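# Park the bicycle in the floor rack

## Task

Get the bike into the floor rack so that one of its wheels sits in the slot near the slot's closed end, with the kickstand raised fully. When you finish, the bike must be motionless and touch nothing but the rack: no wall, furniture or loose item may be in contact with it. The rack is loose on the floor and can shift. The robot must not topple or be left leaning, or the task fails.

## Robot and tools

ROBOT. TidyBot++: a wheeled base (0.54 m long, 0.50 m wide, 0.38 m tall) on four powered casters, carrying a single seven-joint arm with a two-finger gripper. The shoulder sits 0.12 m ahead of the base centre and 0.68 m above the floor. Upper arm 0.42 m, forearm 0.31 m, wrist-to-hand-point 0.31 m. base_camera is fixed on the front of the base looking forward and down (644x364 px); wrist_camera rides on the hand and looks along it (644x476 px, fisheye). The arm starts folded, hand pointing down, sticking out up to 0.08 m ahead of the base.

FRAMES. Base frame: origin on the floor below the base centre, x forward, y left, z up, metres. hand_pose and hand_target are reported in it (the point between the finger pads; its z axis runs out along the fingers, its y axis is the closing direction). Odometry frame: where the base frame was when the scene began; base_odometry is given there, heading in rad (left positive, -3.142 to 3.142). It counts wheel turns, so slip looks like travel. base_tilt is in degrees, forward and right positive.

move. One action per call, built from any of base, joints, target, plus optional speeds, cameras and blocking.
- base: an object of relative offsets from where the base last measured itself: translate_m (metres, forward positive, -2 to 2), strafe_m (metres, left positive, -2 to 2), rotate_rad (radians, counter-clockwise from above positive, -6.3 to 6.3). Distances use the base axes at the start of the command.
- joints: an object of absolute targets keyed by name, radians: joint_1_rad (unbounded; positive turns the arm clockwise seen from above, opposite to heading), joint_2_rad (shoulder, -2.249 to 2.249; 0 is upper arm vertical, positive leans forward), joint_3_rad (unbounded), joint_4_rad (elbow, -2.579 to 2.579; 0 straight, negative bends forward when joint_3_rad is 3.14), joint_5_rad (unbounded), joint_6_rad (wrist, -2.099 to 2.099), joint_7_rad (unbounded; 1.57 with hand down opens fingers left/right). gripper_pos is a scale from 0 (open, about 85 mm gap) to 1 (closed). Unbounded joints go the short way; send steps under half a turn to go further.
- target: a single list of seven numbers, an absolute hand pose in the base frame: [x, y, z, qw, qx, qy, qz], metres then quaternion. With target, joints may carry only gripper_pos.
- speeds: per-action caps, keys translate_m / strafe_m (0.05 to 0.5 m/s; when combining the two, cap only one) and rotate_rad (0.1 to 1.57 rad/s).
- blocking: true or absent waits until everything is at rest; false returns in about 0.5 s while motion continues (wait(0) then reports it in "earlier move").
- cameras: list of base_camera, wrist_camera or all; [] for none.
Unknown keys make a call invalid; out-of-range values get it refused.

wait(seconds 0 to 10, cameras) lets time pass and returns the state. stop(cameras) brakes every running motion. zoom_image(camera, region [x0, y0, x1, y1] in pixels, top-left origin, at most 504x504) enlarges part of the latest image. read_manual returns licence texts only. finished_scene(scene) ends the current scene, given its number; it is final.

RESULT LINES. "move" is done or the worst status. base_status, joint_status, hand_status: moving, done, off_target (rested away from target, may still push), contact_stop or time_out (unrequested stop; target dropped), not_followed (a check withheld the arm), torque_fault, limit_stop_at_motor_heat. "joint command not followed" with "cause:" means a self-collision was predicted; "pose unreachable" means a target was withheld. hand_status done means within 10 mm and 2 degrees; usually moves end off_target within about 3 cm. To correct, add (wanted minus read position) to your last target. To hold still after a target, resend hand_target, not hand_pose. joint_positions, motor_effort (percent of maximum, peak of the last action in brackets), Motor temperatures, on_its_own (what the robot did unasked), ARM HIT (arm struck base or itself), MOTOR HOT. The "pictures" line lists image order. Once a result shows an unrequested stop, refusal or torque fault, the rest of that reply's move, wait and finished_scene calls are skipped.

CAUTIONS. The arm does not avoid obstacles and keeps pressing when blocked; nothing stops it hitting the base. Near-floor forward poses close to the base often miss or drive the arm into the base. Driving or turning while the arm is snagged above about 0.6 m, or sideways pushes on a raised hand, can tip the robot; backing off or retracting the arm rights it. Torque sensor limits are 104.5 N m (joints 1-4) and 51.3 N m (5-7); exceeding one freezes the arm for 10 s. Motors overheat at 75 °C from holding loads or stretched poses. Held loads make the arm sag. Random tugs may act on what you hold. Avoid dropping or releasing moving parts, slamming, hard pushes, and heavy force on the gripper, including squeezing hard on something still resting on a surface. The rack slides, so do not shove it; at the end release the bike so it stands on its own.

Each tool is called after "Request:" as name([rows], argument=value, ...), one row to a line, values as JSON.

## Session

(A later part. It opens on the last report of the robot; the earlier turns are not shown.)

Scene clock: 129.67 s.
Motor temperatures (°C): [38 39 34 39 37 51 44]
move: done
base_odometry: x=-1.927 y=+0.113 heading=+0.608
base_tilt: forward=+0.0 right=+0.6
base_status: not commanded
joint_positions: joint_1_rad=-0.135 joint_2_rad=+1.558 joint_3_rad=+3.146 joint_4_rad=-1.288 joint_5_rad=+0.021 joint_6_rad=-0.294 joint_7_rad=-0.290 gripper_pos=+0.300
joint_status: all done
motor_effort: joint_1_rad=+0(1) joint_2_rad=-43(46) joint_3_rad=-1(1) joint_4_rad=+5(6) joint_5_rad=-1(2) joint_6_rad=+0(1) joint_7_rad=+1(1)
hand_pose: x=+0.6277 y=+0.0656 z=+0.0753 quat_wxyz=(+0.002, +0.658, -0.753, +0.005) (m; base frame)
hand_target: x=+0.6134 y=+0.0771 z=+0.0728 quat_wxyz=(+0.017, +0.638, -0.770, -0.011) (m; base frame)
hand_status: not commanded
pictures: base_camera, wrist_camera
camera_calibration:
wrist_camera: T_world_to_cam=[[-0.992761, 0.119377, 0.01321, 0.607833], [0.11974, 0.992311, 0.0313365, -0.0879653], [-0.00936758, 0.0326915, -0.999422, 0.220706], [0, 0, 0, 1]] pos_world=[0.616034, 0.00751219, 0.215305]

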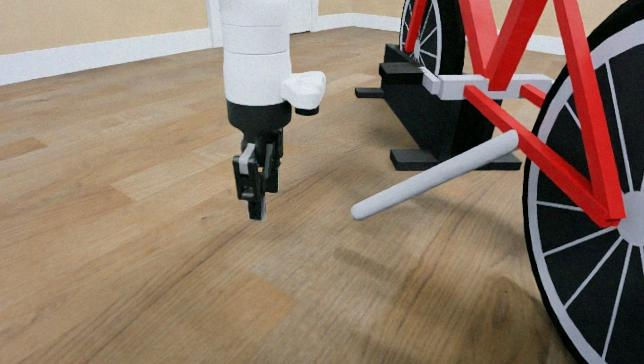

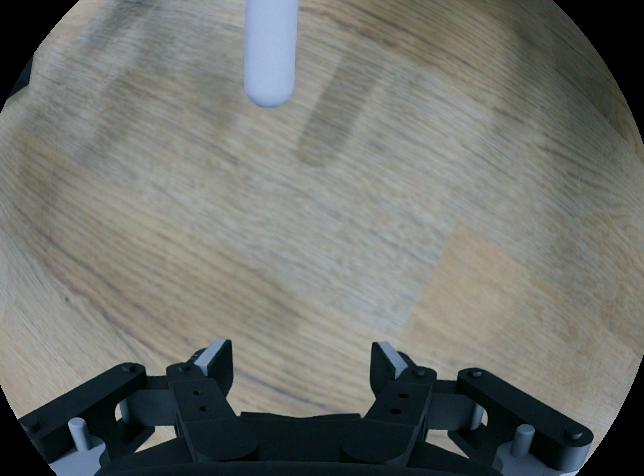

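Request:
move(base={"strafe_m":-0.15}, speeds={"strafe_m":0.08})

Scene clock: 132.33 s.
Motor temperatures (°C): [38 40 34 39 37 51 44]
move: done
base_odometry: x=-1.842 y=-0.010 heading=+0.608
base_tilt: forward=+0.0 right=+0.6
base_status: done
joint_positions: joint_1_rad=-0.144 joint_2_rad=+1.558 joint_3_rad=+3.146 joint_4_rad=-1.288 joint_5_rad=+0.021 joint_6_rad=-0.294 joint_7_rad=-0.290 gripper_pos=+0.300
joint_status: not commanded
motor_effort: joint_1_rad=+0(4) joint_2_rad=-43(44) joint_3_rad=-1(3) joint_4_rad=+5(5) joint_5_rad=-1(3) joint_6_rad=+0(0) joint_7_rad=+1(1)
hand_pose: x=+0.6273 y=+0.0705 z=+0.0753 quat_wxyz=(+0.002, +0.661, -0.750, +0.005) (m; base frame)
hand_target: x=+0.6134 y=+0.0771 z=+0.0728 quat_wxyz=(+0.017, +0.638, -0.770, -0.011) (m; base frame)
hand_status: not commanded
pictures: base_camera, wrist_camera
camera_calibration:
wrist_camera: T_world_to_cam=[[-0.993833, 0.11015, 0.0127908, 0.608236], [0.110506, 0.993373, 0.0315977, -0.0870982], [-0.00922554, 0.0328163, -0.999419, 0.220488], [0, 0, 0, 1]] pos_world=[0.616143, 0.0122881, 0.215332]

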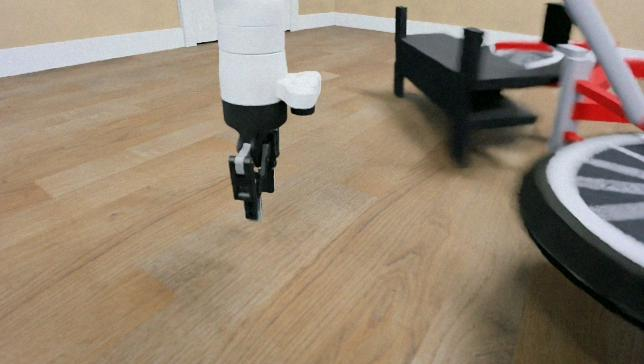

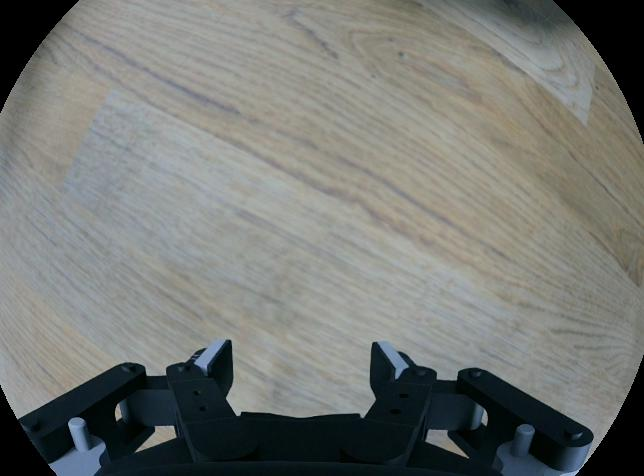

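Request:
wait(seconds=1)

Scene clock: 133.40 s.
Motor temperatures (°C): [38 40 34 39 37 51 44]
base_odometry: x=-1.842 y=-0.010 heading=+0.608
base_tilt: forward=+0.0 right=+0.6
base_status: done
joint_positions: joint_1_rad=-0.144 joint_2_rad=+1.558 joint_3_rad=+3.146 joint_4_rad=-1.288 joint_5_rad=+0.021 joint_6_rad=-0.294 joint_7_rad=-0.290 gripper_pos=+0.300
joint_status: not commanded
motor_effort: joint_1_rad=+0(4) joint_2_rad=-43(44) joint_3_rad=-1(3) joint_4_rad=+5(5) joint_5_rad=-1(3) joint_6_rad=+0(0) joint_7_rad=+1(1)
hand_pose: x=+0.6273 y=+0.0705 z=+0.0753 quat_wxyz=(+0.002, +0.661, -0.750, +0.005) (m; base frame)
hand_target: x=+0.6134 y=+0.0771 z=+0.0728 quat_wxyz=(+0.017, +0.638, -0.770, -0.011) (m; base frame)
hand_status: not commanded
wait: 1.00 s; at rest by 0.20 s
pictures: base_camera, wrist_camera
camera_calibration:
wrist_camera: T_world_to_cam=[[-0.993833, 0.11015, 0.0127908, 0.608236], [0.110506, 0.993373, 0.0315977, -0.0870982], [-0.00922554, 0.0328163, -0.999419, 0.220488], [0, 0, 0, 1]] pos_world=[0.616143, 0.0122881, 0.215332]

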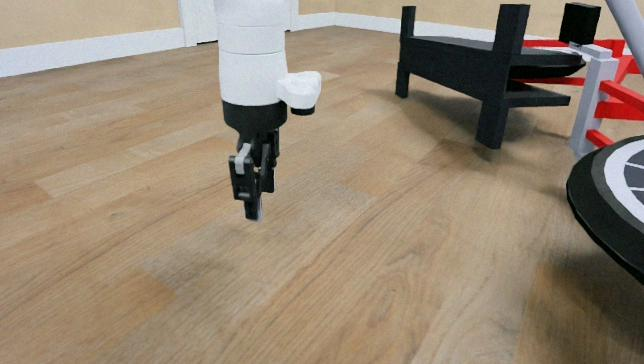

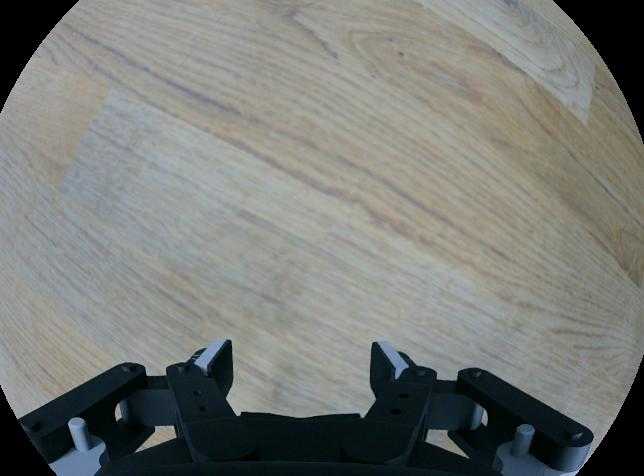

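Request:
move(joints={"joint_1_rad":0.4,"joint_2_rad":-0.2,"joint_4_rad":-2.2,"joint_6_rad":-0.2,"joint_7_rad":1.57}, base={"translate_m":-0.15,"strafe_m":0.1}, speeds={"translate_m":0.15})

Scene clock: 136.93 s.
Motor temperatures (°C): [38 40 34 39 37 51 44]
move: done
base_odometry: x=-2.022 y=-0.014 heading=+0.608
base_tilt: forward=+0.0 right=+0.6
base_status: done
joint_positions: joint_1_rad=+0.383 joint_2_rad=-0.178 joint_3_rad=+3.146 joint_4_rad=-2.185 joint_5_rad=+0.021 joint_6_rad=-0.245 joint_7_rad=+1.522 gripper_pos=+0.300
joint_status: all done
motor_effort: joint_1_rad=+0(3) joint_2_rad=-12(47) joint_3_rad=+0(1) joint_4_rad=+20(21) joint_5_rad=-1(3) joint_6_rad=+7(8) joint_7_rad=+1(1)
hand_pose: x=+0.5377 y=-0.1713 z=+0.7670 quat_wxyz=(+0.079, +0.883, -0.188, +0.423) (m; base frame)
hand_target: x=+0.5379 y=-0.1748 z=+0.7802 quat_wxyz=(+0.090, +0.874, -0.177, +0.445) (m; base frame)
hand_status: not commanded
pictures: base_camera, wrist_camera
camera_calibration:
wrist_camera: T_world_to_cam=[[-0.401921, -0.915669, 0.00316571, 0.0504066], [-0.606621, 0.263675, -0.749991, 1.00115], [0.685909, -0.303357, -0.66144, 0.228289], [0, 0, 0, 1]] pos_world=[0.47099, -0.148569, 0.901691]

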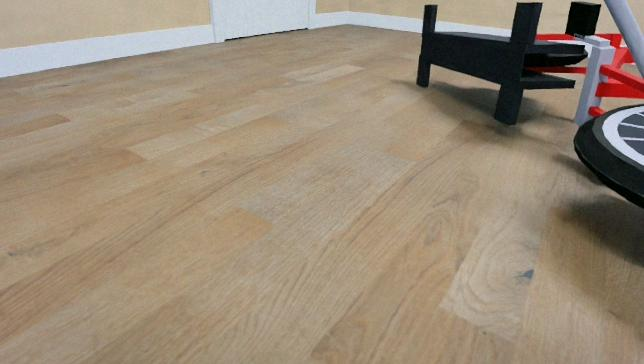

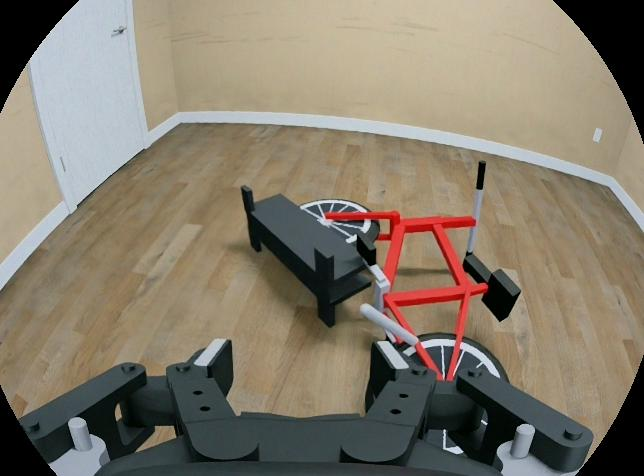

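Request:
zoom_image(camera="wrist_camera", region=[230, 150, 540, 460])

Scaled by 1.626.

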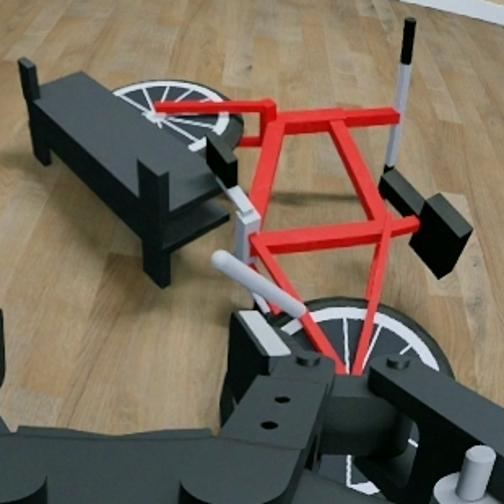

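Request:
move(joints={"joint_1_rad":0.6,"joint_2_rad":0.335,"joint_4_rad":-0.95,"joint_6_rad":-1.7,"joint_7_rad":1.57}, cameras=["wrist_camera"])

Scene clock: 140.57 s.
Motor temperatures (°C): [38 40 34 39 37 51 44]
move: done
base_odometry: x=-2.022 y=-0.014 heading=+0.608
base_tilt: forward=+0.0 right=+0.6
base_status: not commanded
joint_positions: joint_1_rad=+0.584 joint_2_rad=+0.311 joint_3_rad=+3.146 joint_4_rad=-0.959 joint_5_rad=+0.021 joint_6_rad=-1.645 joint_7_rad=+1.524 gripper_pos=+0.300
joint_status: all done
motor_effort: joint_1_rad=+0(1) joint_2_rad=-29(29) joint_3_rad=+0(1) joint_4_rad=+17(21) joint_5_rad=-1(2) joint_6_rad=+2(8) joint_7_rad=+1(1)
hand_pose: x=+0.5314 y=-0.2807 z=+0.8721 quat_wxyz=(+0.041, +0.943, -0.312, +0.106) (m; base frame)
hand_target: x=+0.5233 y=-0.2742 z=+0.8603 quat_wxyz=(+0.023, +0.953, -0.294, +0.075) (m; base frame)
hand_status: not commanded
pictures: wrist_camera
camera_calibration:
wrist_camera: T_world_to_cam=[[-0.588095, -0.808176, 0.0315366, 0.0516756], [-0.798143, 0.573605, -0.184242, 0.800456], [0.13081, -0.133522, -0.982375, 0.891442], [0, 0, 0, 1]] pos_world=[0.552659, -0.298355, 1.02158]

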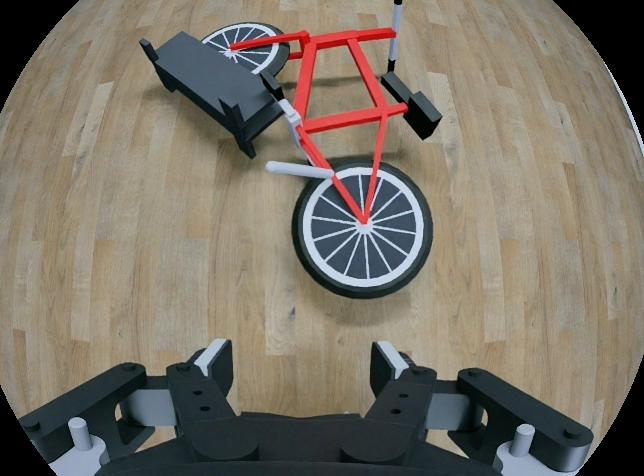

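Request:
move(base={"translate_m":0.15,"strafe_m":-0.40}, speeds={"translate_m":0.25}, joints={"joint_1_rad":0.13,"joint_2_rad":1.04,"joint_4_rad":-1.10,"joint_6_rad":-0.97,"joint_7_rad":1.57,"gripper_pos":1.0})

Scene clock: 143.97 s.
Motor temperatures (°C): [38 40 34 39 37 51 44]
move: done
base_odometry: x=-1.670 y=-0.256 heading=+0.608
base_tilt: forward=+0.0 right=+0.6
base_status: done
joint_positions: joint_1_rad=+0.139 joint_2_rad=+1.032 joint_3_rad=+3.146 joint_4_rad=-1.090 joint_5_rad=+0.021 joint_6_rad=-1.021 joint_7_rad=+1.524 gripper_pos=+0.999
joint_status: all done
motor_effort: joint_1_rad=+0(4) joint_2_rad=-47(52) joint_3_rad=-1(3) joint_4_rad=+14(18) joint_5_rad=-1(3) joint_6_rad=+0(3) joint_7_rad=+1(2)
hand_pose: x=+0.7408 y=-0.0935 z=+0.4217 quat_wxyz=(+0.011, +0.996, -0.088, -0.001) (m; base frame)
hand_target: x=+0.7514 y=-0.0804 z=+0.4143 quat_wxyz=(+0.000, +0.998, -0.065, +0.016) (m; base frame)
hand_status: not commanded
pictures: base_camera, wrist_camera
camera_calibration:
wrist_camera: T_world_to_cam=[[-0.160877, -0.986199, 0.0391207, 0.00403885], [-0.985835, 0.162469, 0.0416214, 0.782595], [-0.0474028, -0.0318707, -0.998367, 0.594867], [0, 0, 0, 1]] pos_world=[0.800358, -0.104205, 0.561165]

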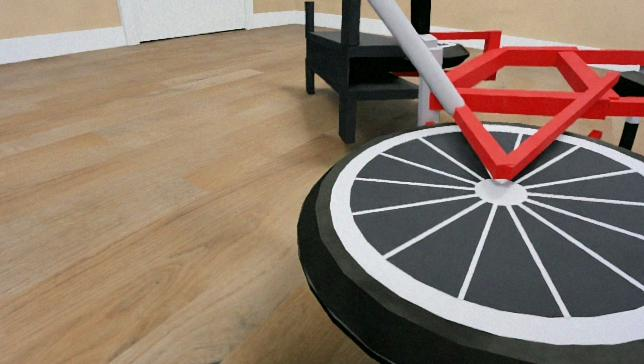

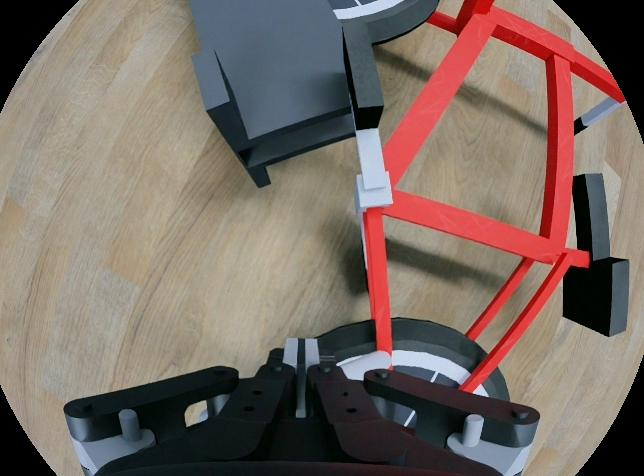

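Request:
move(joints={"joint_2_rad":1.24,"joint_4_rad":-1.02,"joint_6_rad":-0.84})

Request:
move(joints={"joint_2_rad":1.455,"joint_4_rad":-0.953,"joint_6_rad":-0.69})

Scene clock: 145.77 s.
Motor temperatures (°C): [38 40 34 39 37 51 44]
move: done
base_odometry: x=-1.670 y=-0.256 heading=+0.608
base_tilt: forward=+0.0 right=+0.6
base_status: not commanded
joint_positions: joint_1_rad=+0.139 joint_2_rad=+1.244 joint_3_rad=+3.146 joint_4_rad=-1.027 joint_5_rad=+0.021 joint_6_rad=-0.890 joint_7_rad=+1.524 gripper_pos=+0.999
joint_status: all done
motor_effort: joint_1_rad=+0(1) joint_2_rad=-49(53) joint_3_rad=-1(1) joint_4_rad=+13(15) joint_5_rad=-1(2) joint_6_rad=+0(1) joint_7_rad=+1(1)
hand_pose: x=+0.7448 y=-0.0936 z=+0.3030 quat_wxyz=(+0.010, +0.996, -0.087, -0.010) (m; base frame)
hand_target: x=+0.7673 y=-0.0825 z=+0.3075 quat_wxyz=(+0.001, +0.998, -0.065, +0.021) (m; base frame)
hand_status: not commanded
pictures: base_camera, wrist_camera
camera_calibration:
wrist_camera: T_world_to_cam=[[-0.157254, -0.986818, 0.0382309, 0.00671561], [-0.985363, 0.159366, 0.0605111, 0.78514], [-0.0658061, -0.0281557, -0.997435, 0.49033], [0, 0, 0, 1]] pos_world=[0.806971, -0.104692, 0.441306]

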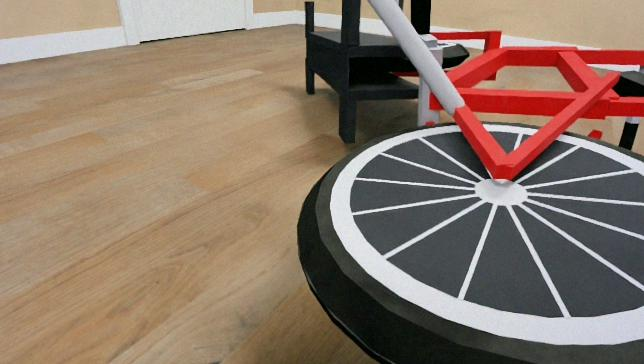

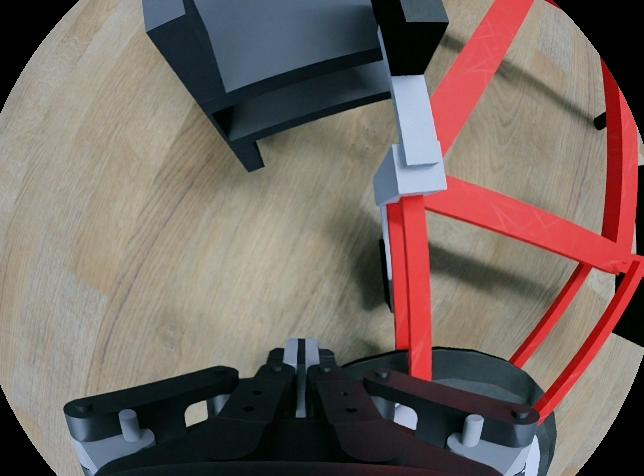

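Scene clock: 147.33 s.
Motor temperatures (°C): [38 40 34 39 37 51 44]
move: done
base_odometry: x=-1.670 y=-0.256 heading=+0.608
base_tilt: forward=+0.0 right=+0.6
base_status: not commanded
joint_positions: joint_1_rad=+0.139 joint_2_rad=+1.462 joint_3_rad=+3.146 joint_4_rad=-0.959 joint_5_rad=+0.021 joint_6_rad=-0.740 joint_7_rad=+1.524 gripper_pos=+0.999
joint_status: all done
motor_effort: joint_1_rad=+0(1) joint_2_rad=-49(54) joint_3_rad=-1(1) joint_4_rad=+11(14) joint_5_rad=-1(2) joint_6_rad=+0(1) joint_7_rad=+1(1)
hand_pose: x=+0.7320 y=-0.0911 z=+0.1802 quat_wxyz=(+0.009, +0.996, -0.085, -0.010) (m; base frame)
hand_target: x=+0.7559 y=-0.0810 z=+0.1859 quat_wxyz=(+0.001, +0.998, -0.065, +0.022) (m; base frame)
hand_status: not commanded
pictures: base_camera, wrist_camera
camera_calibration:
wrist_camera: T_world_to_cam=[[-0.154185, -0.987379, 0.0361925, 0.00989256], [-0.985898, 0.156159, 0.0601567, 0.779706], [-0.0650492, -0.0264069, -0.997533, 0.366666], [0, 0, 0, 1]] pos_world=[0.794088, -0.102308, 0.318499]

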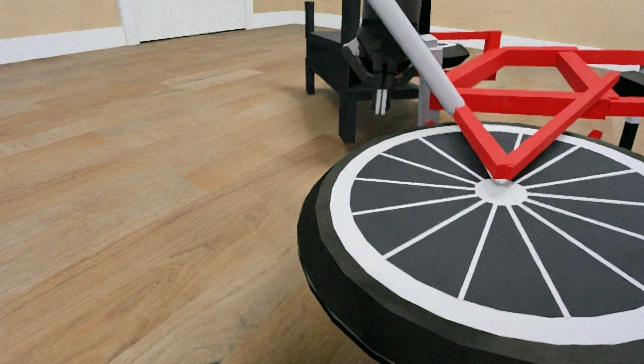

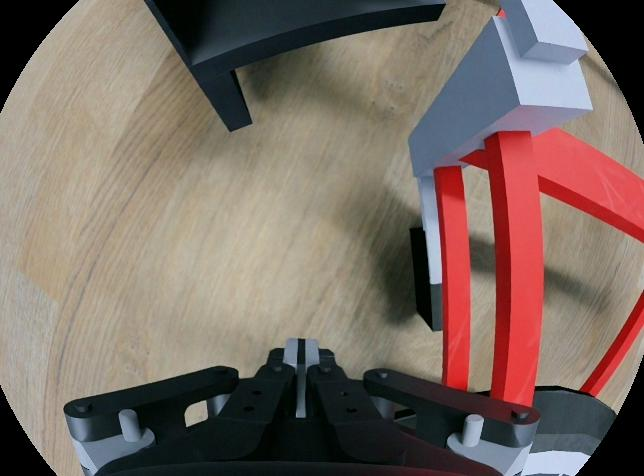

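Request:
move(joints={"joint_1_rad":0.195}, cameras=["base_camera"])

Request:
move(base={"translate_m":-0.1}, speeds={"translate_m":0.1})

Scene clock: 148.50 s.
Motor temperatures (°C): [38 40 34 39 37 51 44]
move: done
base_odometry: x=-1.670 y=-0.256 heading=+0.608
base_tilt: forward=+0.0 right=+0.6
base_status: not commanded
joint_positions: joint_1_rad=+0.192 joint_2_rad=+1.462 joint_3_rad=+3.146 joint_4_rad=-0.959 joint_5_rad=+0.021 joint_6_rad=-0.740 joint_7_rad=+1.524 gripper_pos=+0.999
joint_status: all done
motor_effort: joint_1_rad=+0(3) joint_2_rad=-49(50) joint_3_rad=-1(2) joint_4_rad=+11(11) joint_5_rad=-2(2) joint_6_rad=+0(0) joint_7_rad=+1(1)
hand_pose: x=+0.7263 y=-0.1237 z=+0.1802 quat_wxyz=(+0.008, +0.994, -0.112, -0.010) (m; base frame)
hand_target: x=+0.7493 y=-0.1222 z=+0.1859 quat_wxyz=(+0.001, +0.995, -0.098, +0.022) (m; base frame)
hand_status: not commanded
pictures: base_camera

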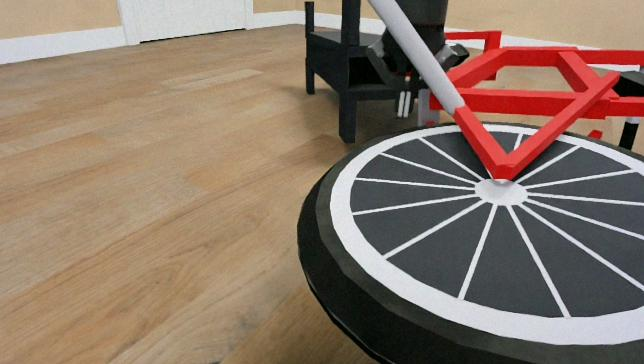

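Scene clock: 150.03 s.
Motor temperatures (°C): [38 40 34 39 37 51 44]
move: done
base_odometry: x=-1.752 y=-0.314 heading=+0.608
base_tilt: forward=+0.0 right=+0.6
base_status: done
joint_positions: joint_1_rad=+0.196 joint_2_rad=+1.449 joint_3_rad=+3.143 joint_4_rad=-0.925 joint_5_rad=+0.021 joint_6_rad=-0.699 joint_7_rad=+1.524 gripper_pos=+0.999
joint_status: not commanded
motor_effort: joint_1_rad=-2(3) joint_2_rad=-45(51) joint_3_rad=-2(2) joint_4_rad=+7(11) joint_5_rad=-2(2) joint_6_rad=-3(6) joint_7_rad=+1(1)
hand_pose: x=+0.7635 y=-0.1316 z=+0.1966 quat_wxyz=(+0.010, +0.993, -0.113, +0.034) (m; base frame)
hand_target: x=+0.7493 y=-0.1222 z=+0.1859 quat_wxyz=(+0.001, +0.995, -0.098, +0.022) (m; base frame)
hand_status: not commanded
pictures: base_camera, wrist_camera
camera_calibration:
wrist_camera: T_world_to_cam=[[-0.211746, -0.97681, 0.0317072, 0.0203939], [-0.97709, 0.210873, -0.028761, 0.834054], [0.0214078, -0.0370708, -0.999083, 0.316883], [0, 0, 0, 1]] pos_world=[0.81248, -0.144212, 0.339934]

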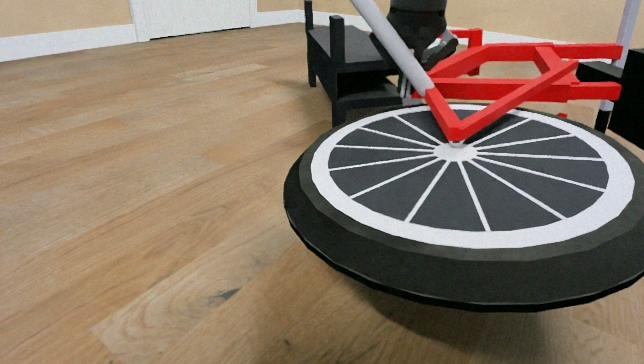

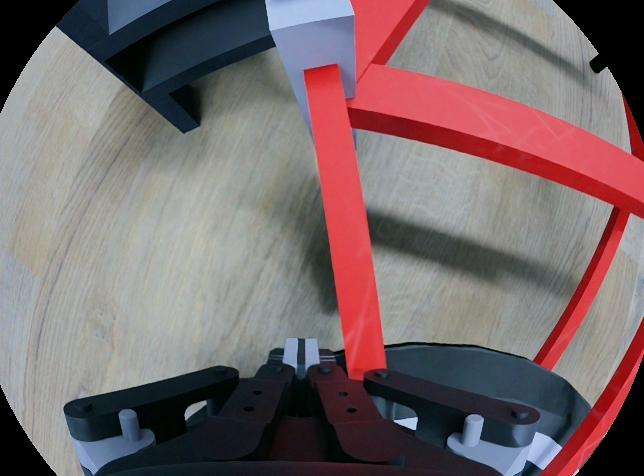

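Request:
zoom_image(camera="base_camera", region=[280, 0, 580, 200])

Scaled by 1.680.

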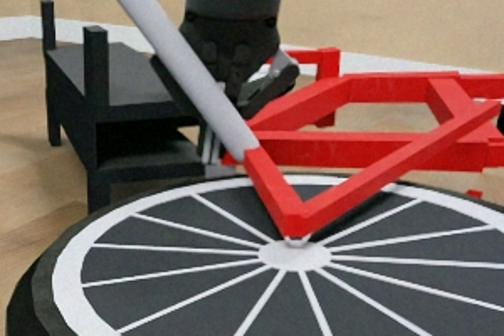

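Request:
move(base={"translate_m":0.05}, speeds={"translate_m":0.1}, cameras=[])

Request:
move(joints={"joint_1_rad":0.09,"joint_2_rad":1.345,"joint_4_rad":-0.98,"joint_6_rad":-0.865})

Scene clock: 151.60 s.
Motor temperatures (°C): [38 40 34 39 37 51 44]
move: done
base_odometry: x=-1.711 y=-0.285 heading=+0.608
base_tilt: forward=+0.0 right=+0.6
base_status: done
joint_positions: joint_1_rad=+0.196 joint_2_rad=+1.454 joint_3_rad=+3.143 joint_4_rad=-0.950 joint_5_rad=+0.021 joint_6_rad=-0.699 joint_7_rad=+1.525 gripper_pos=+0.999
joint_status: not commanded
motor_effort: joint_1_rad=+0(3) joint_2_rad=-49(52) joint_3_rad=-1(2) joint_4_rad=+12(13) joint_5_rad=-2(2) joint_6_rad=+1(3) joint_7_rad=+0(1)
hand_pose: x=+0.7474 y=-0.1285 z=+0.1873 quat_wxyz=(+0.009, +0.993, -0.113, +0.019) (m; base frame)
hand_target: x=+0.7493 y=-0.1222 z=+0.1859 quat_wxyz=(+0.001, +0.995, -0.098, +0.022) (m; base frame)
hand_status: not commanded
pictures: none
No camera images: "cameras" was empty.

Scene clock: 152.83 s.
Motor temperatures (°C): [38 40 34 39 37 51 44]
move: done
base_odometry: x=-1.711 y=-0.285 heading=+0.608
base_tilt: forward=+0.0 right=+0.6
base_status: not commanded
joint_positions: joint_1_rad=+0.087 joint_2_rad=+1.360 joint_3_rad=+3.142 joint_4_rad=-0.972 joint_5_rad=+0.021 joint_6_rad=-0.819 joint_7_rad=+1.525 gripper_pos=+0.999
joint_status: all done
motor_effort: joint_1_rad=+0(4) joint_2_rad=-50(53) joint_3_rad=-1(3) joint_4_rad=+12(13) joint_5_rad=-1(3) joint_6_rad=+0(1) joint_7_rad=+1(1)
hand_pose: x=+0.7527 y=-0.0592 z=+0.2421 quat_wxyz=(+0.008, +0.998, -0.059, -0.005) (m; base frame)
hand_target: x=+0.7408 y=-0.0539 z=+0.2499 quat_wxyz=(-0.002, +0.999, -0.045, -0.024) (m; base frame)
hand_status: not commanded
pictures: base_camera, wrist_camera
camera_calibration:
wrist_camera: T_world_to_cam=[[-0.103487, -0.994065, 0.0335374, 0.00447162], [-0.993219, 0.105077, 0.0497548, 0.796357], [-0.0529836, -0.028161, -0.998198, 0.421612], [0, 0, 0, 1]] pos_world=[0.813758, -0.067361, 0.38108]

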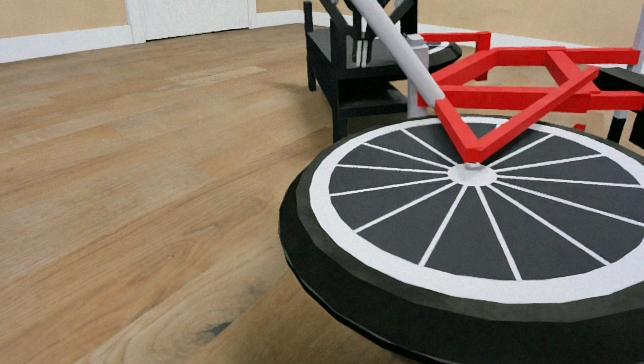

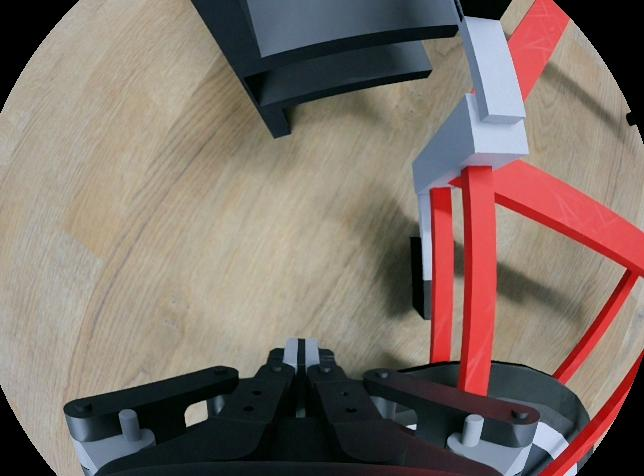

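Request:
move(joints={"joint_1_rad":0.125,"joint_2_rad":1.285,"joint_4_rad":-1.007,"joint_6_rad":-0.89})

Request:
move(joints={"joint_1_rad":0.09,"joint_2_rad":1.176,"joint_4_rad":-1.30,"joint_6_rad":-0.62})

Scene clock: 163.03 s.
Motor temperatures (°C): [38 41 34 39 37 51 44]
move: done
base_odometry: x=-1.711 y=-0.285 heading=+0.608
base_tilt: forward=+0.0 right=+0.6
base_status: not commanded
joint_positions: joint_1_rad=+0.116 joint_2_rad=+1.307 joint_3_rad=+3.142 joint_4_rad=-0.998 joint_5_rad=+0.021 joint_6_rad=-0.842 joint_7_rad=+1.525 gripper_pos=+0.999
joint_status: all done
motor_effort: joint_1_rad=+0(2) joint_2_rad=-50(52) joint_3_rad=-1(2) joint_4_rad=+13(13) joint_5_rad=-2(2) joint_6_rad=+0(1) joint_7_rad=+1(1)
hand_pose: x=+0.7519 y=-0.0774 z=+0.2696 quat_wxyz=(+0.008, +0.997, -0.074, -0.003) (m; base frame)
hand_target: x=+0.7416 y=-0.0760 z=+0.2818 quat_wxyz=(-0.002, +0.998, -0.063, -0.020) (m; base frame)
hand_status: not commanded
pictures: base_camera, wrist_camera
camera_calibration:
wrist_camera: T_world_to_cam=[[-0.132129, -0.990655, 0.0338202, 0.00710038], [-0.989919, 0.133633, 0.0469354, 0.796673], [-0.0510163, -0.0272777, -0.998325, 0.447112], [0, 0, 0, 1]] pos_world=[0.81239, -0.0872317, 0.408731]

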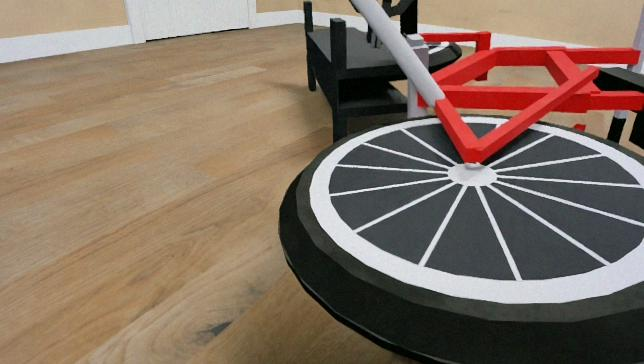

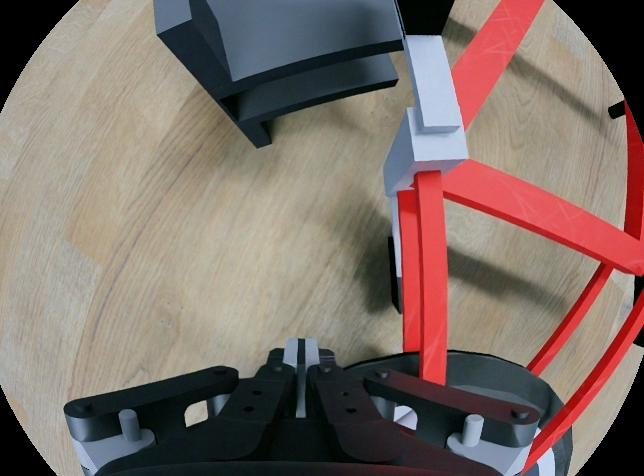

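Scene clock: 164.40 s.
Motor temperatures (°C): [38 41 34 39 37 51 44]
move: off_target
base_odometry: x=-1.711 y=-0.285 heading=+0.608
base_tilt: forward=+0.0 right=+0.6
base_status: not commanded
joint_positions: joint_1_rad=+0.113 joint_2_rad=+1.206 joint_3_rad=+3.142 joint_4_rad=-1.254 joint_5_rad=+0.021 joint_6_rad=-0.632 joint_7_rad=+1.525 gripper_pos=+0.999
joint_status: joint_4_rad off_target (ended at -1.254, target -1.300); the others done
motor_effort: joint_1_rad=-2(4) joint_2_rad=-46(50) joint_3_rad=-2(4) joint_4_rad=+5(13) joint_5_rad=+0(3) joint_6_rad=-5(6) joint_7_rad=+2(2)
hand_pose: x=+0.7214 y=-0.0712 z=+0.2768 quat_wxyz=(+0.008, +0.997, -0.071, +0.025) (m; base frame)
hand_target: x=+0.7135 y=-0.0513 z=+0.2854 quat_wxyz=(+0.000, +0.999, -0.045, +0.023) (m; base frame)
hand_status: not commanded
pictures: base_camera, wrist_camera
camera_calibration:
wrist_camera: T_world_to_cam=[[-0.128168, -0.991305, 0.029774, 0.00715023], [-0.991741, 0.127966, -0.00859348, 0.78157], [0.00470872, -0.0306295, -0.99952, 0.412817], [0, 0, 0, 1]] pos_world=[0.774088, -0.0802818, 0.419123]

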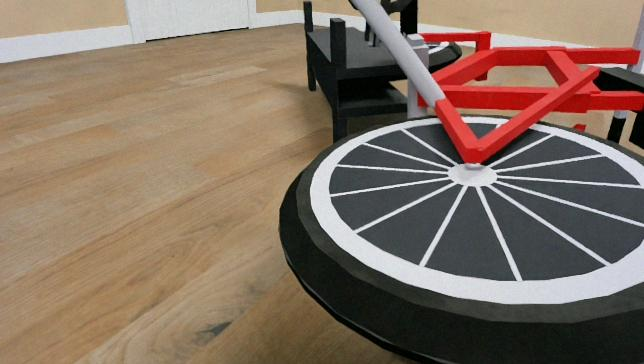

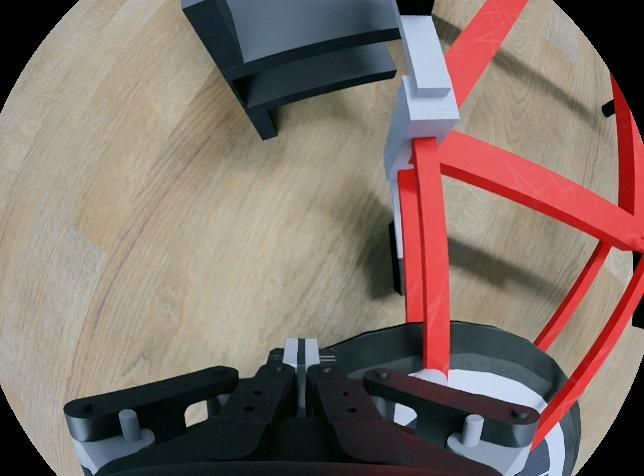

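Request:
move()

Scene clock: 165.13 s.
Motor temperatures (°C): [38 42 34 39 37 51 44]
base_odometry: x=-1.711 y=-0.285 heading=+0.608
base_tilt: forward=+0.0 right=+0.6
base_status: not commanded
joint_positions: joint_1_rad=+0.113 joint_2_rad=+1.206 joint_3_rad=+3.142 joint_4_rad=-1.254 joint_5_rad=+0.021 joint_6_rad=-0.632 joint_7_rad=+1.525 gripper_pos=+0.999
joint_status: joint_4_rad off_target (ended at -1.254, target -1.300); the others done
motor_effort: joint_1_rad=-2(4) joint_2_rad=-46(50) joint_3_rad=-2(4) joint_4_rad=+5(13) joint_5_rad=-2(3) joint_6_rad=-6(6) joint_7_rad=+1(2)
hand_pose: x=+0.7213 y=-0.0712 z=+0.2768 quat_wxyz=(+0.008, +0.997, -0.071, +0.025) (m; base frame)
hand_target: x=+0.7135 y=-0.0513 z=+0.2854 quat_wxyz=(+0.000, +0.999, -0.045, +0.023) (m; base frame)
hand_status: not commanded
pictures: base_camera, wrist_camera
camera_calibration:
wrist_camera: T_world_to_cam=[[-0.128134, -0.99131, 0.0297707, 0.00714431], [-0.991746, 0.127934, -0.00854303, 0.781452], [0.00466011, -0.0306197, -0.99952, 0.412842], [0, 0, 0, 1]] pos_world=[0.773993, -0.0802507, 0.419107]

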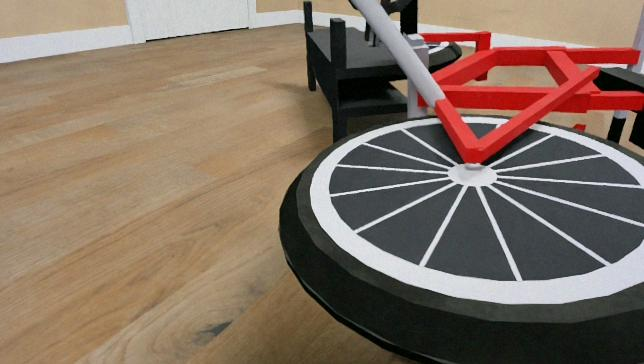

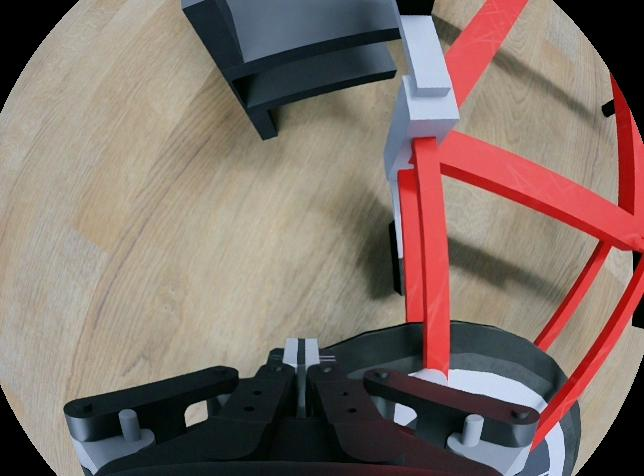

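Request:
move(joints={"joint_1_rad": 0.08, "joint_2_rad": 1.16, "joint_4_rad": -1.38, "joint_6_rad": -0.62})

Request:
zoom_image(camera="base_camera", region=[300, 0, 540, 180])

Scene clock: 166.23 s.
Motor temperatures (°C): [38 42 34 39 37 51 44]
move: off_target
base_odometry: x=-1.711 y=-0.285 heading=+0.608
base_tilt: forward=+0.0 right=+0.6
base_status: not commanded
joint_positions: joint_1_rad=+0.109 joint_2_rad=+1.166 joint_3_rad=+3.142 joint_4_rad=-1.320 joint_5_rad=+0.021 joint_6_rad=-0.617 joint_7_rad=+1.526 gripper_pos=+0.999
joint_status: joint_4_rad off_target (ended at -1.320, target -1.380); the others done
motor_effort: joint_1_rad=-3(4) joint_2_rad=-41(46) joint_3_rad=-3(4) joint_4_rad=+1(6) joint_5_rad=-3(3) joint_6_rad=-8(9) joint_7_rad=+1(2)
hand_pose: x=+0.7057 y=-0.0672 z=+0.2874 quat_wxyz=(+0.007, +0.997, -0.069, +0.019) (m; base frame)
hand_target: x=+0.6753 y=-0.0423 z=+0.2794 quat_wxyz=(-0.001, +0.999, -0.040, -0.009) (m; base frame)
hand_status: not commanded
pictures: base_camera, wrist_camera
camera_calibration:
wrist_camera: T_world_to_cam=[[-0.122881, -0.991975, 0.0297728, 0.00504254], [-0.992405, 0.122996, 0.00203506, 0.762639], [-0.00568065, -0.0292966, -0.999555, 0.431029], [0, 0, 0, 1]] pos_world=[0.759915, -0.0761715, 0.429135]

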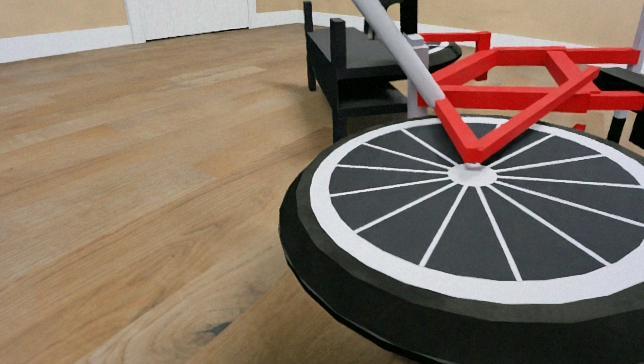

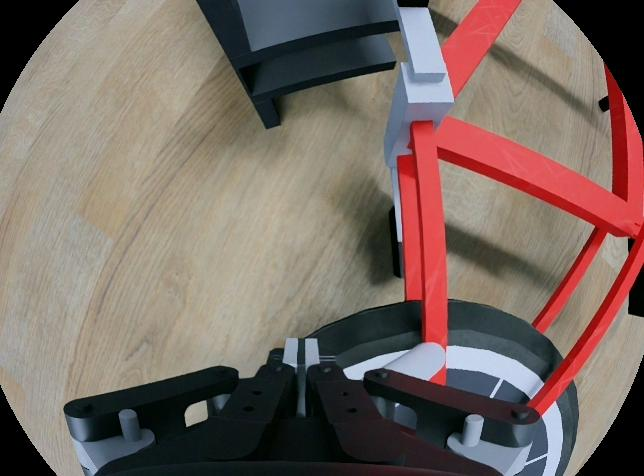

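Scaled by 2.100.

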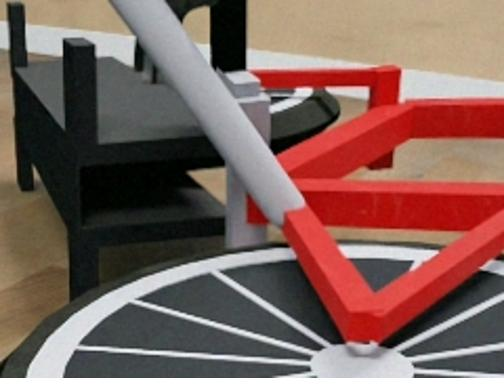

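Request:
move(joints={"joint_1_rad": 0.06, "joint_2_rad": 1.10, "joint_4_rad": -1.48, "joint_6_rad": -0.58})

Scene clock: 167.63 s.
Motor temperatures (°C): [38 42 34 39 37 50 44]
move: off_target
base_odometry: x=-1.711 y=-0.285 heading=+0.608
base_tilt: forward=+0.0 right=+0.6
base_status: not commanded
joint_positions: joint_1_rad=+0.085 joint_2_rad=+1.098 joint_3_rad=+3.142 joint_4_rad=-1.419 joint_5_rad=+0.021 joint_6_rad=-0.581 joint_7_rad=+1.527 gripper_pos=+0.999
joint_status: joint_4_rad off_target (ended at -1.419, target -1.480); the others done
motor_effort: joint_1_rad=-2(4) joint_2_rad=-38(42) joint_3_rad=-3(4) joint_4_rad=+1(2) joint_5_rad=-2(3) joint_6_rad=-7(10) joint_7_rad=+1(1)
hand_pose: x=+0.6886 y=-0.0511 z=+0.3072 quat_wxyz=(+0.007, +0.998, -0.056, +0.021) (m; base frame)
hand_target: x=+0.6548 y=-0.0299 z=+0.2954 quat_wxyz=(-0.001, +1.000, -0.030, -0.009) (m; base frame)
hand_status: not commanded
pictures: base_camera, wrist_camera
camera_calibration:
wrist_camera: T_world_to_cam=[[-0.097555, -0.994802, 0.0292058, 0.000932669], [-0.99523, 0.0975316, -0.0022297, 0.745638], [-0.000630382, -0.029284, -0.999571, 0.44777], [0, 0, 0, 1]] pos_world=[0.742455, -0.0586829, 0.449213]

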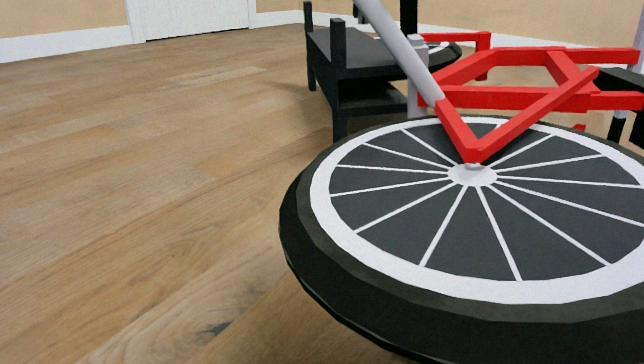

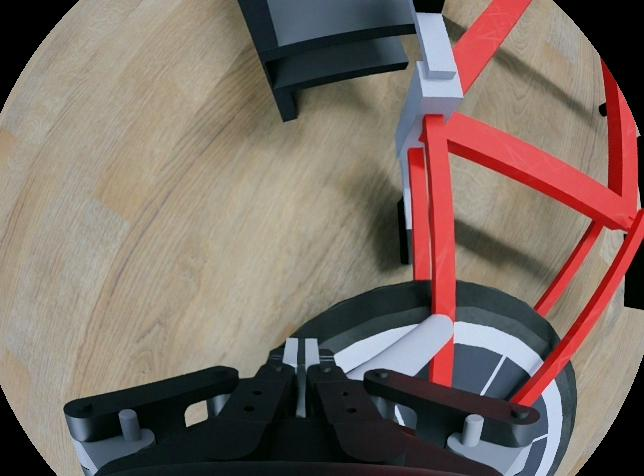

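Request:
zoom_image(camera="base_camera", region=[320, 0, 460, 110])

Request:
zoom_image(camera="wrist_camera", region=[200, 280, 480, 476])

Scaled by 3.600.

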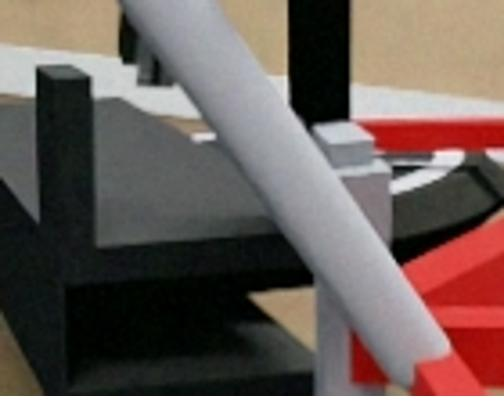

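Scaled by 1.800.

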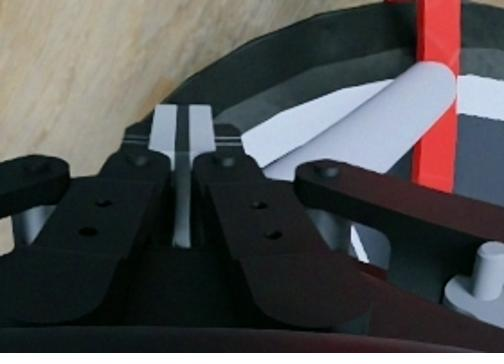

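Request:
move(joints={"joint_1_rad": 0.08, "joint_2_rad": 1.07, "joint_4_rad": -1.60, "joint_6_rad": -0.53})

Request:
zoom_image(camera="base_camera", region=[320, 0, 460, 110])

Scene clock: 169.07 s.
Motor temperatures (°C): [38 42 34 39 37 50 44]
move: done
base_odometry: x=-1.711 y=-0.285 heading=+0.608
base_tilt: forward=+0.0 right=+0.6
base_status: not commanded
joint_positions: joint_1_rad=+0.083 joint_2_rad=+1.067 joint_3_rad=+3.142 joint_4_rad=-1.567 joint_5_rad=+0.021 joint_6_rad=-0.536 joint_7_rad=+1.527 gripper_pos=+0.999
joint_status: all done
motor_effort: joint_1_rad=+1(4) joint_2_rad=-38(39) joint_3_rad=+1(5) joint_4_rad=+4(4) joint_5_rad=-1(3) joint_6_rad=-4(9) joint_7_rad=+0(1)
hand_pose: x=+0.6299 y=-0.0450 z=+0.2992 quat_wxyz=(+0.005, +0.998, -0.054, -0.014) (m; base frame)
hand_target: x=+0.6113 y=-0.0372 z=+0.2930 quat_wxyz=(-0.002, +0.999, -0.040, -0.029) (m; base frame)
hand_status: not commanded
pictures: base_camera, wrist_camera
camera_calibration:
wrist_camera: T_world_to_cam=[[-0.092673, -0.995275, 0.0289569, -0.00149594], [-0.993171, 0.0944689, 0.0684628, 0.663942], [-0.0708749, -0.0224145, -0.997233, 0.48376], [0, 0, 0, 1]] pos_world=[0.693556, -0.0533675, 0.43701]

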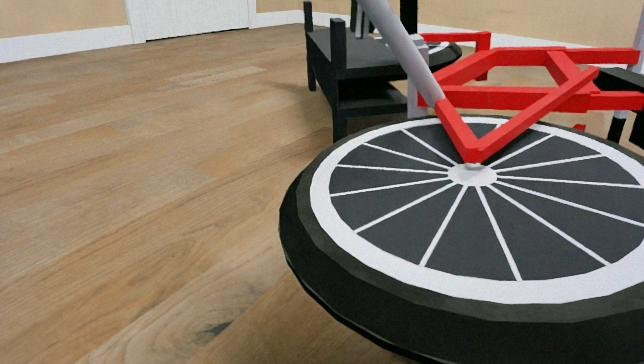

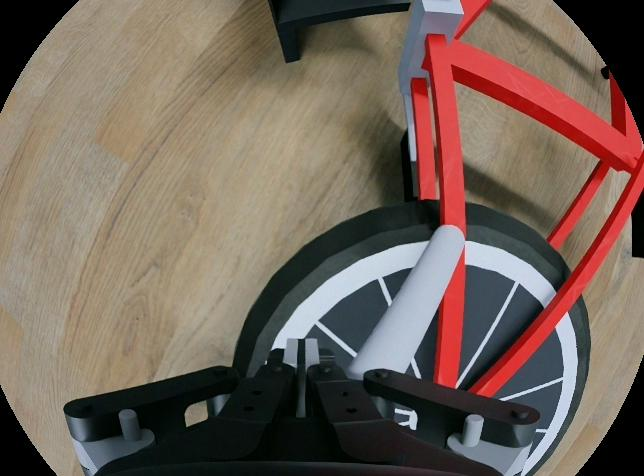

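Scaled by 3.600.

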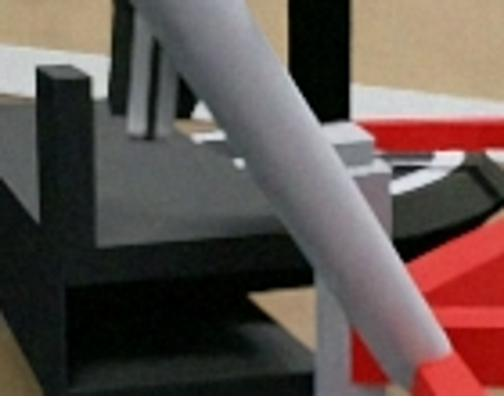

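Request:
move(joints={"joint_1_rad": 0.14, "joint_2_rad": 1.06, "joint_4_rad": -1.70, "joint_6_rad": -0.43})

Request:
move(joints={"joint_1_rad": 0.22, "joint_2_rad": 1.10, "joint_4_rad": -1.78, "joint_6_rad": -0.33})

Scene clock: 170.43 s.
Motor temperatures (°C): [38 42 34 39 37 50 44]
move: done
base_odometry: x=-1.711 y=-0.285 heading=+0.608
base_tilt: forward=+0.0 right=+0.6
base_status: not commanded
joint_positions: joint_1_rad=+0.134 joint_2_rad=+1.067 joint_3_rad=+3.142 joint_4_rad=-1.699 joint_5_rad=+0.021 joint_6_rad=-0.479 joint_7_rad=+1.527 gripper_pos=+0.999
joint_status: all done
motor_effort: joint_1_rad=+0(3) joint_2_rad=-39(42) joint_3_rad=-1(2) joint_4_rad=+6(9) joint_5_rad=-2(2) joint_6_rad=-1(4) joint_7_rad=+1(1)
hand_pose: x=+0.5667 y=-0.0623 z=+0.2830 quat_wxyz=(+0.002, +0.996, -0.079, -0.051) (m; base frame)
hand_target: x=+0.5838 y=-0.0632 z=+0.2848 quat_wxyz=(-0.002, +0.997, -0.070, -0.024) (m; base frame)
hand_status: not commanded
pictures: base_camera, wrist_camera
camera_calibration:
wrist_camera: T_world_to_cam=[[-0.140221, -0.989711, 0.0284646, 0.00333427], [-0.979328, 0.142868, 0.143193, 0.578013], [-0.145787, -0.00779747, -0.989285, 0.503848], [0, 0, 0, 1]] pos_world=[0.639987, -0.0753512, 0.415587]

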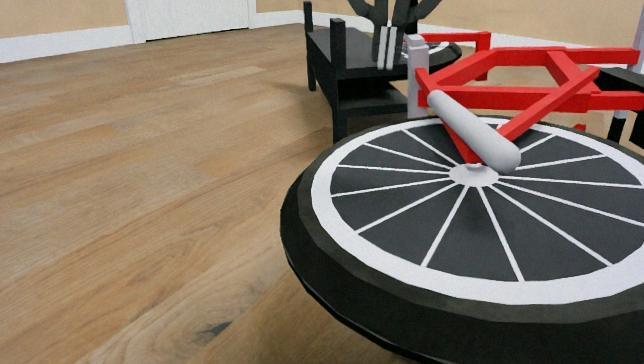

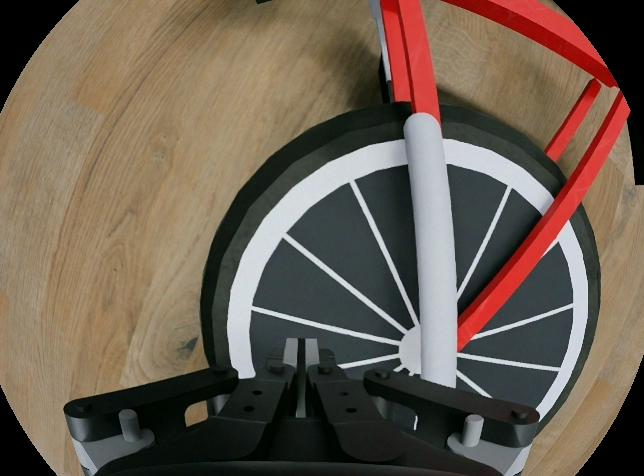

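Scene clock: 171.57 s.
Motor temperatures (°C): [38 42 34 39 37 50 44]
move: done
base_odometry: x=-1.711 y=-0.285 heading=+0.608
base_tilt: forward=+0.0 right=+0.6
base_status: not commanded
joint_positions: joint_1_rad=+0.217 joint_2_rad=+1.087 joint_3_rad=+3.142 joint_4_rad=-1.773 joint_5_rad=+0.021 joint_6_rad=-0.379 joint_7_rad=+1.527 gripper_pos=+0.999
joint_status: all done
motor_effort: joint_1_rad=+0(3) joint_2_rad=-38(40) joint_3_rad=-1(3) joint_4_rad=+4(6) joint_5_rad=-1(2) joint_6_rad=-1(2) joint_7_rad=+1(1)
hand_pose: x=+0.5379 y=-0.0936 z=+0.2657 quat_wxyz=(-0.001, +0.992, -0.120, -0.049) (m; base frame)
hand_target: x=+0.5440 y=-0.0927 z=+0.2585 quat_wxyz=(-0.004, +0.993, -0.110, -0.034) (m; base frame)
hand_status: not commanded
pictures: base_camera, wrist_camera
camera_calibration:
wrist_camera: T_world_to_cam=[[-0.221186, -0.974874, 0.0263986, 0.0142297], [-0.964938, 0.222693, 0.13893, 0.557554], [-0.141318, 0.00525626, -0.98995, 0.481252], [0, 0, 0, 1]] pos_world=[0.609162, -0.112821, 0.398579]

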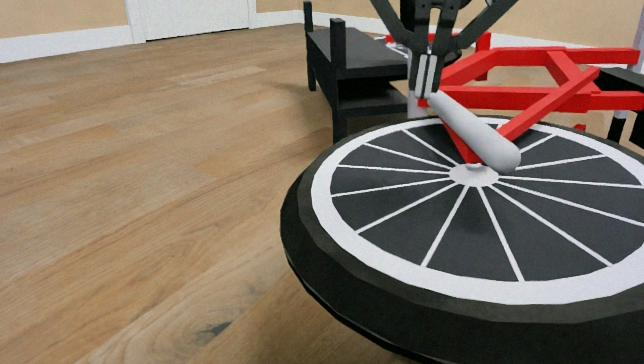

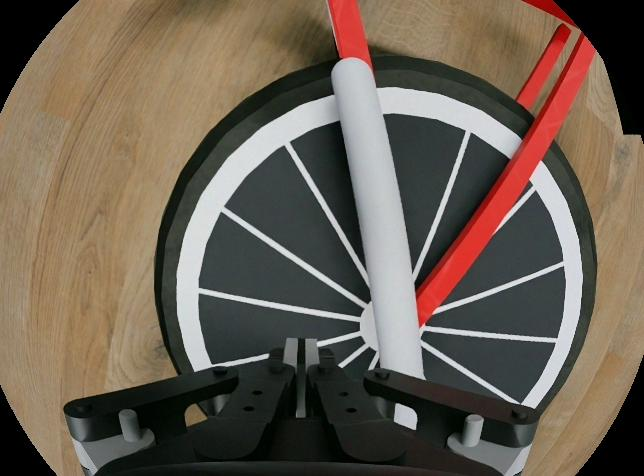

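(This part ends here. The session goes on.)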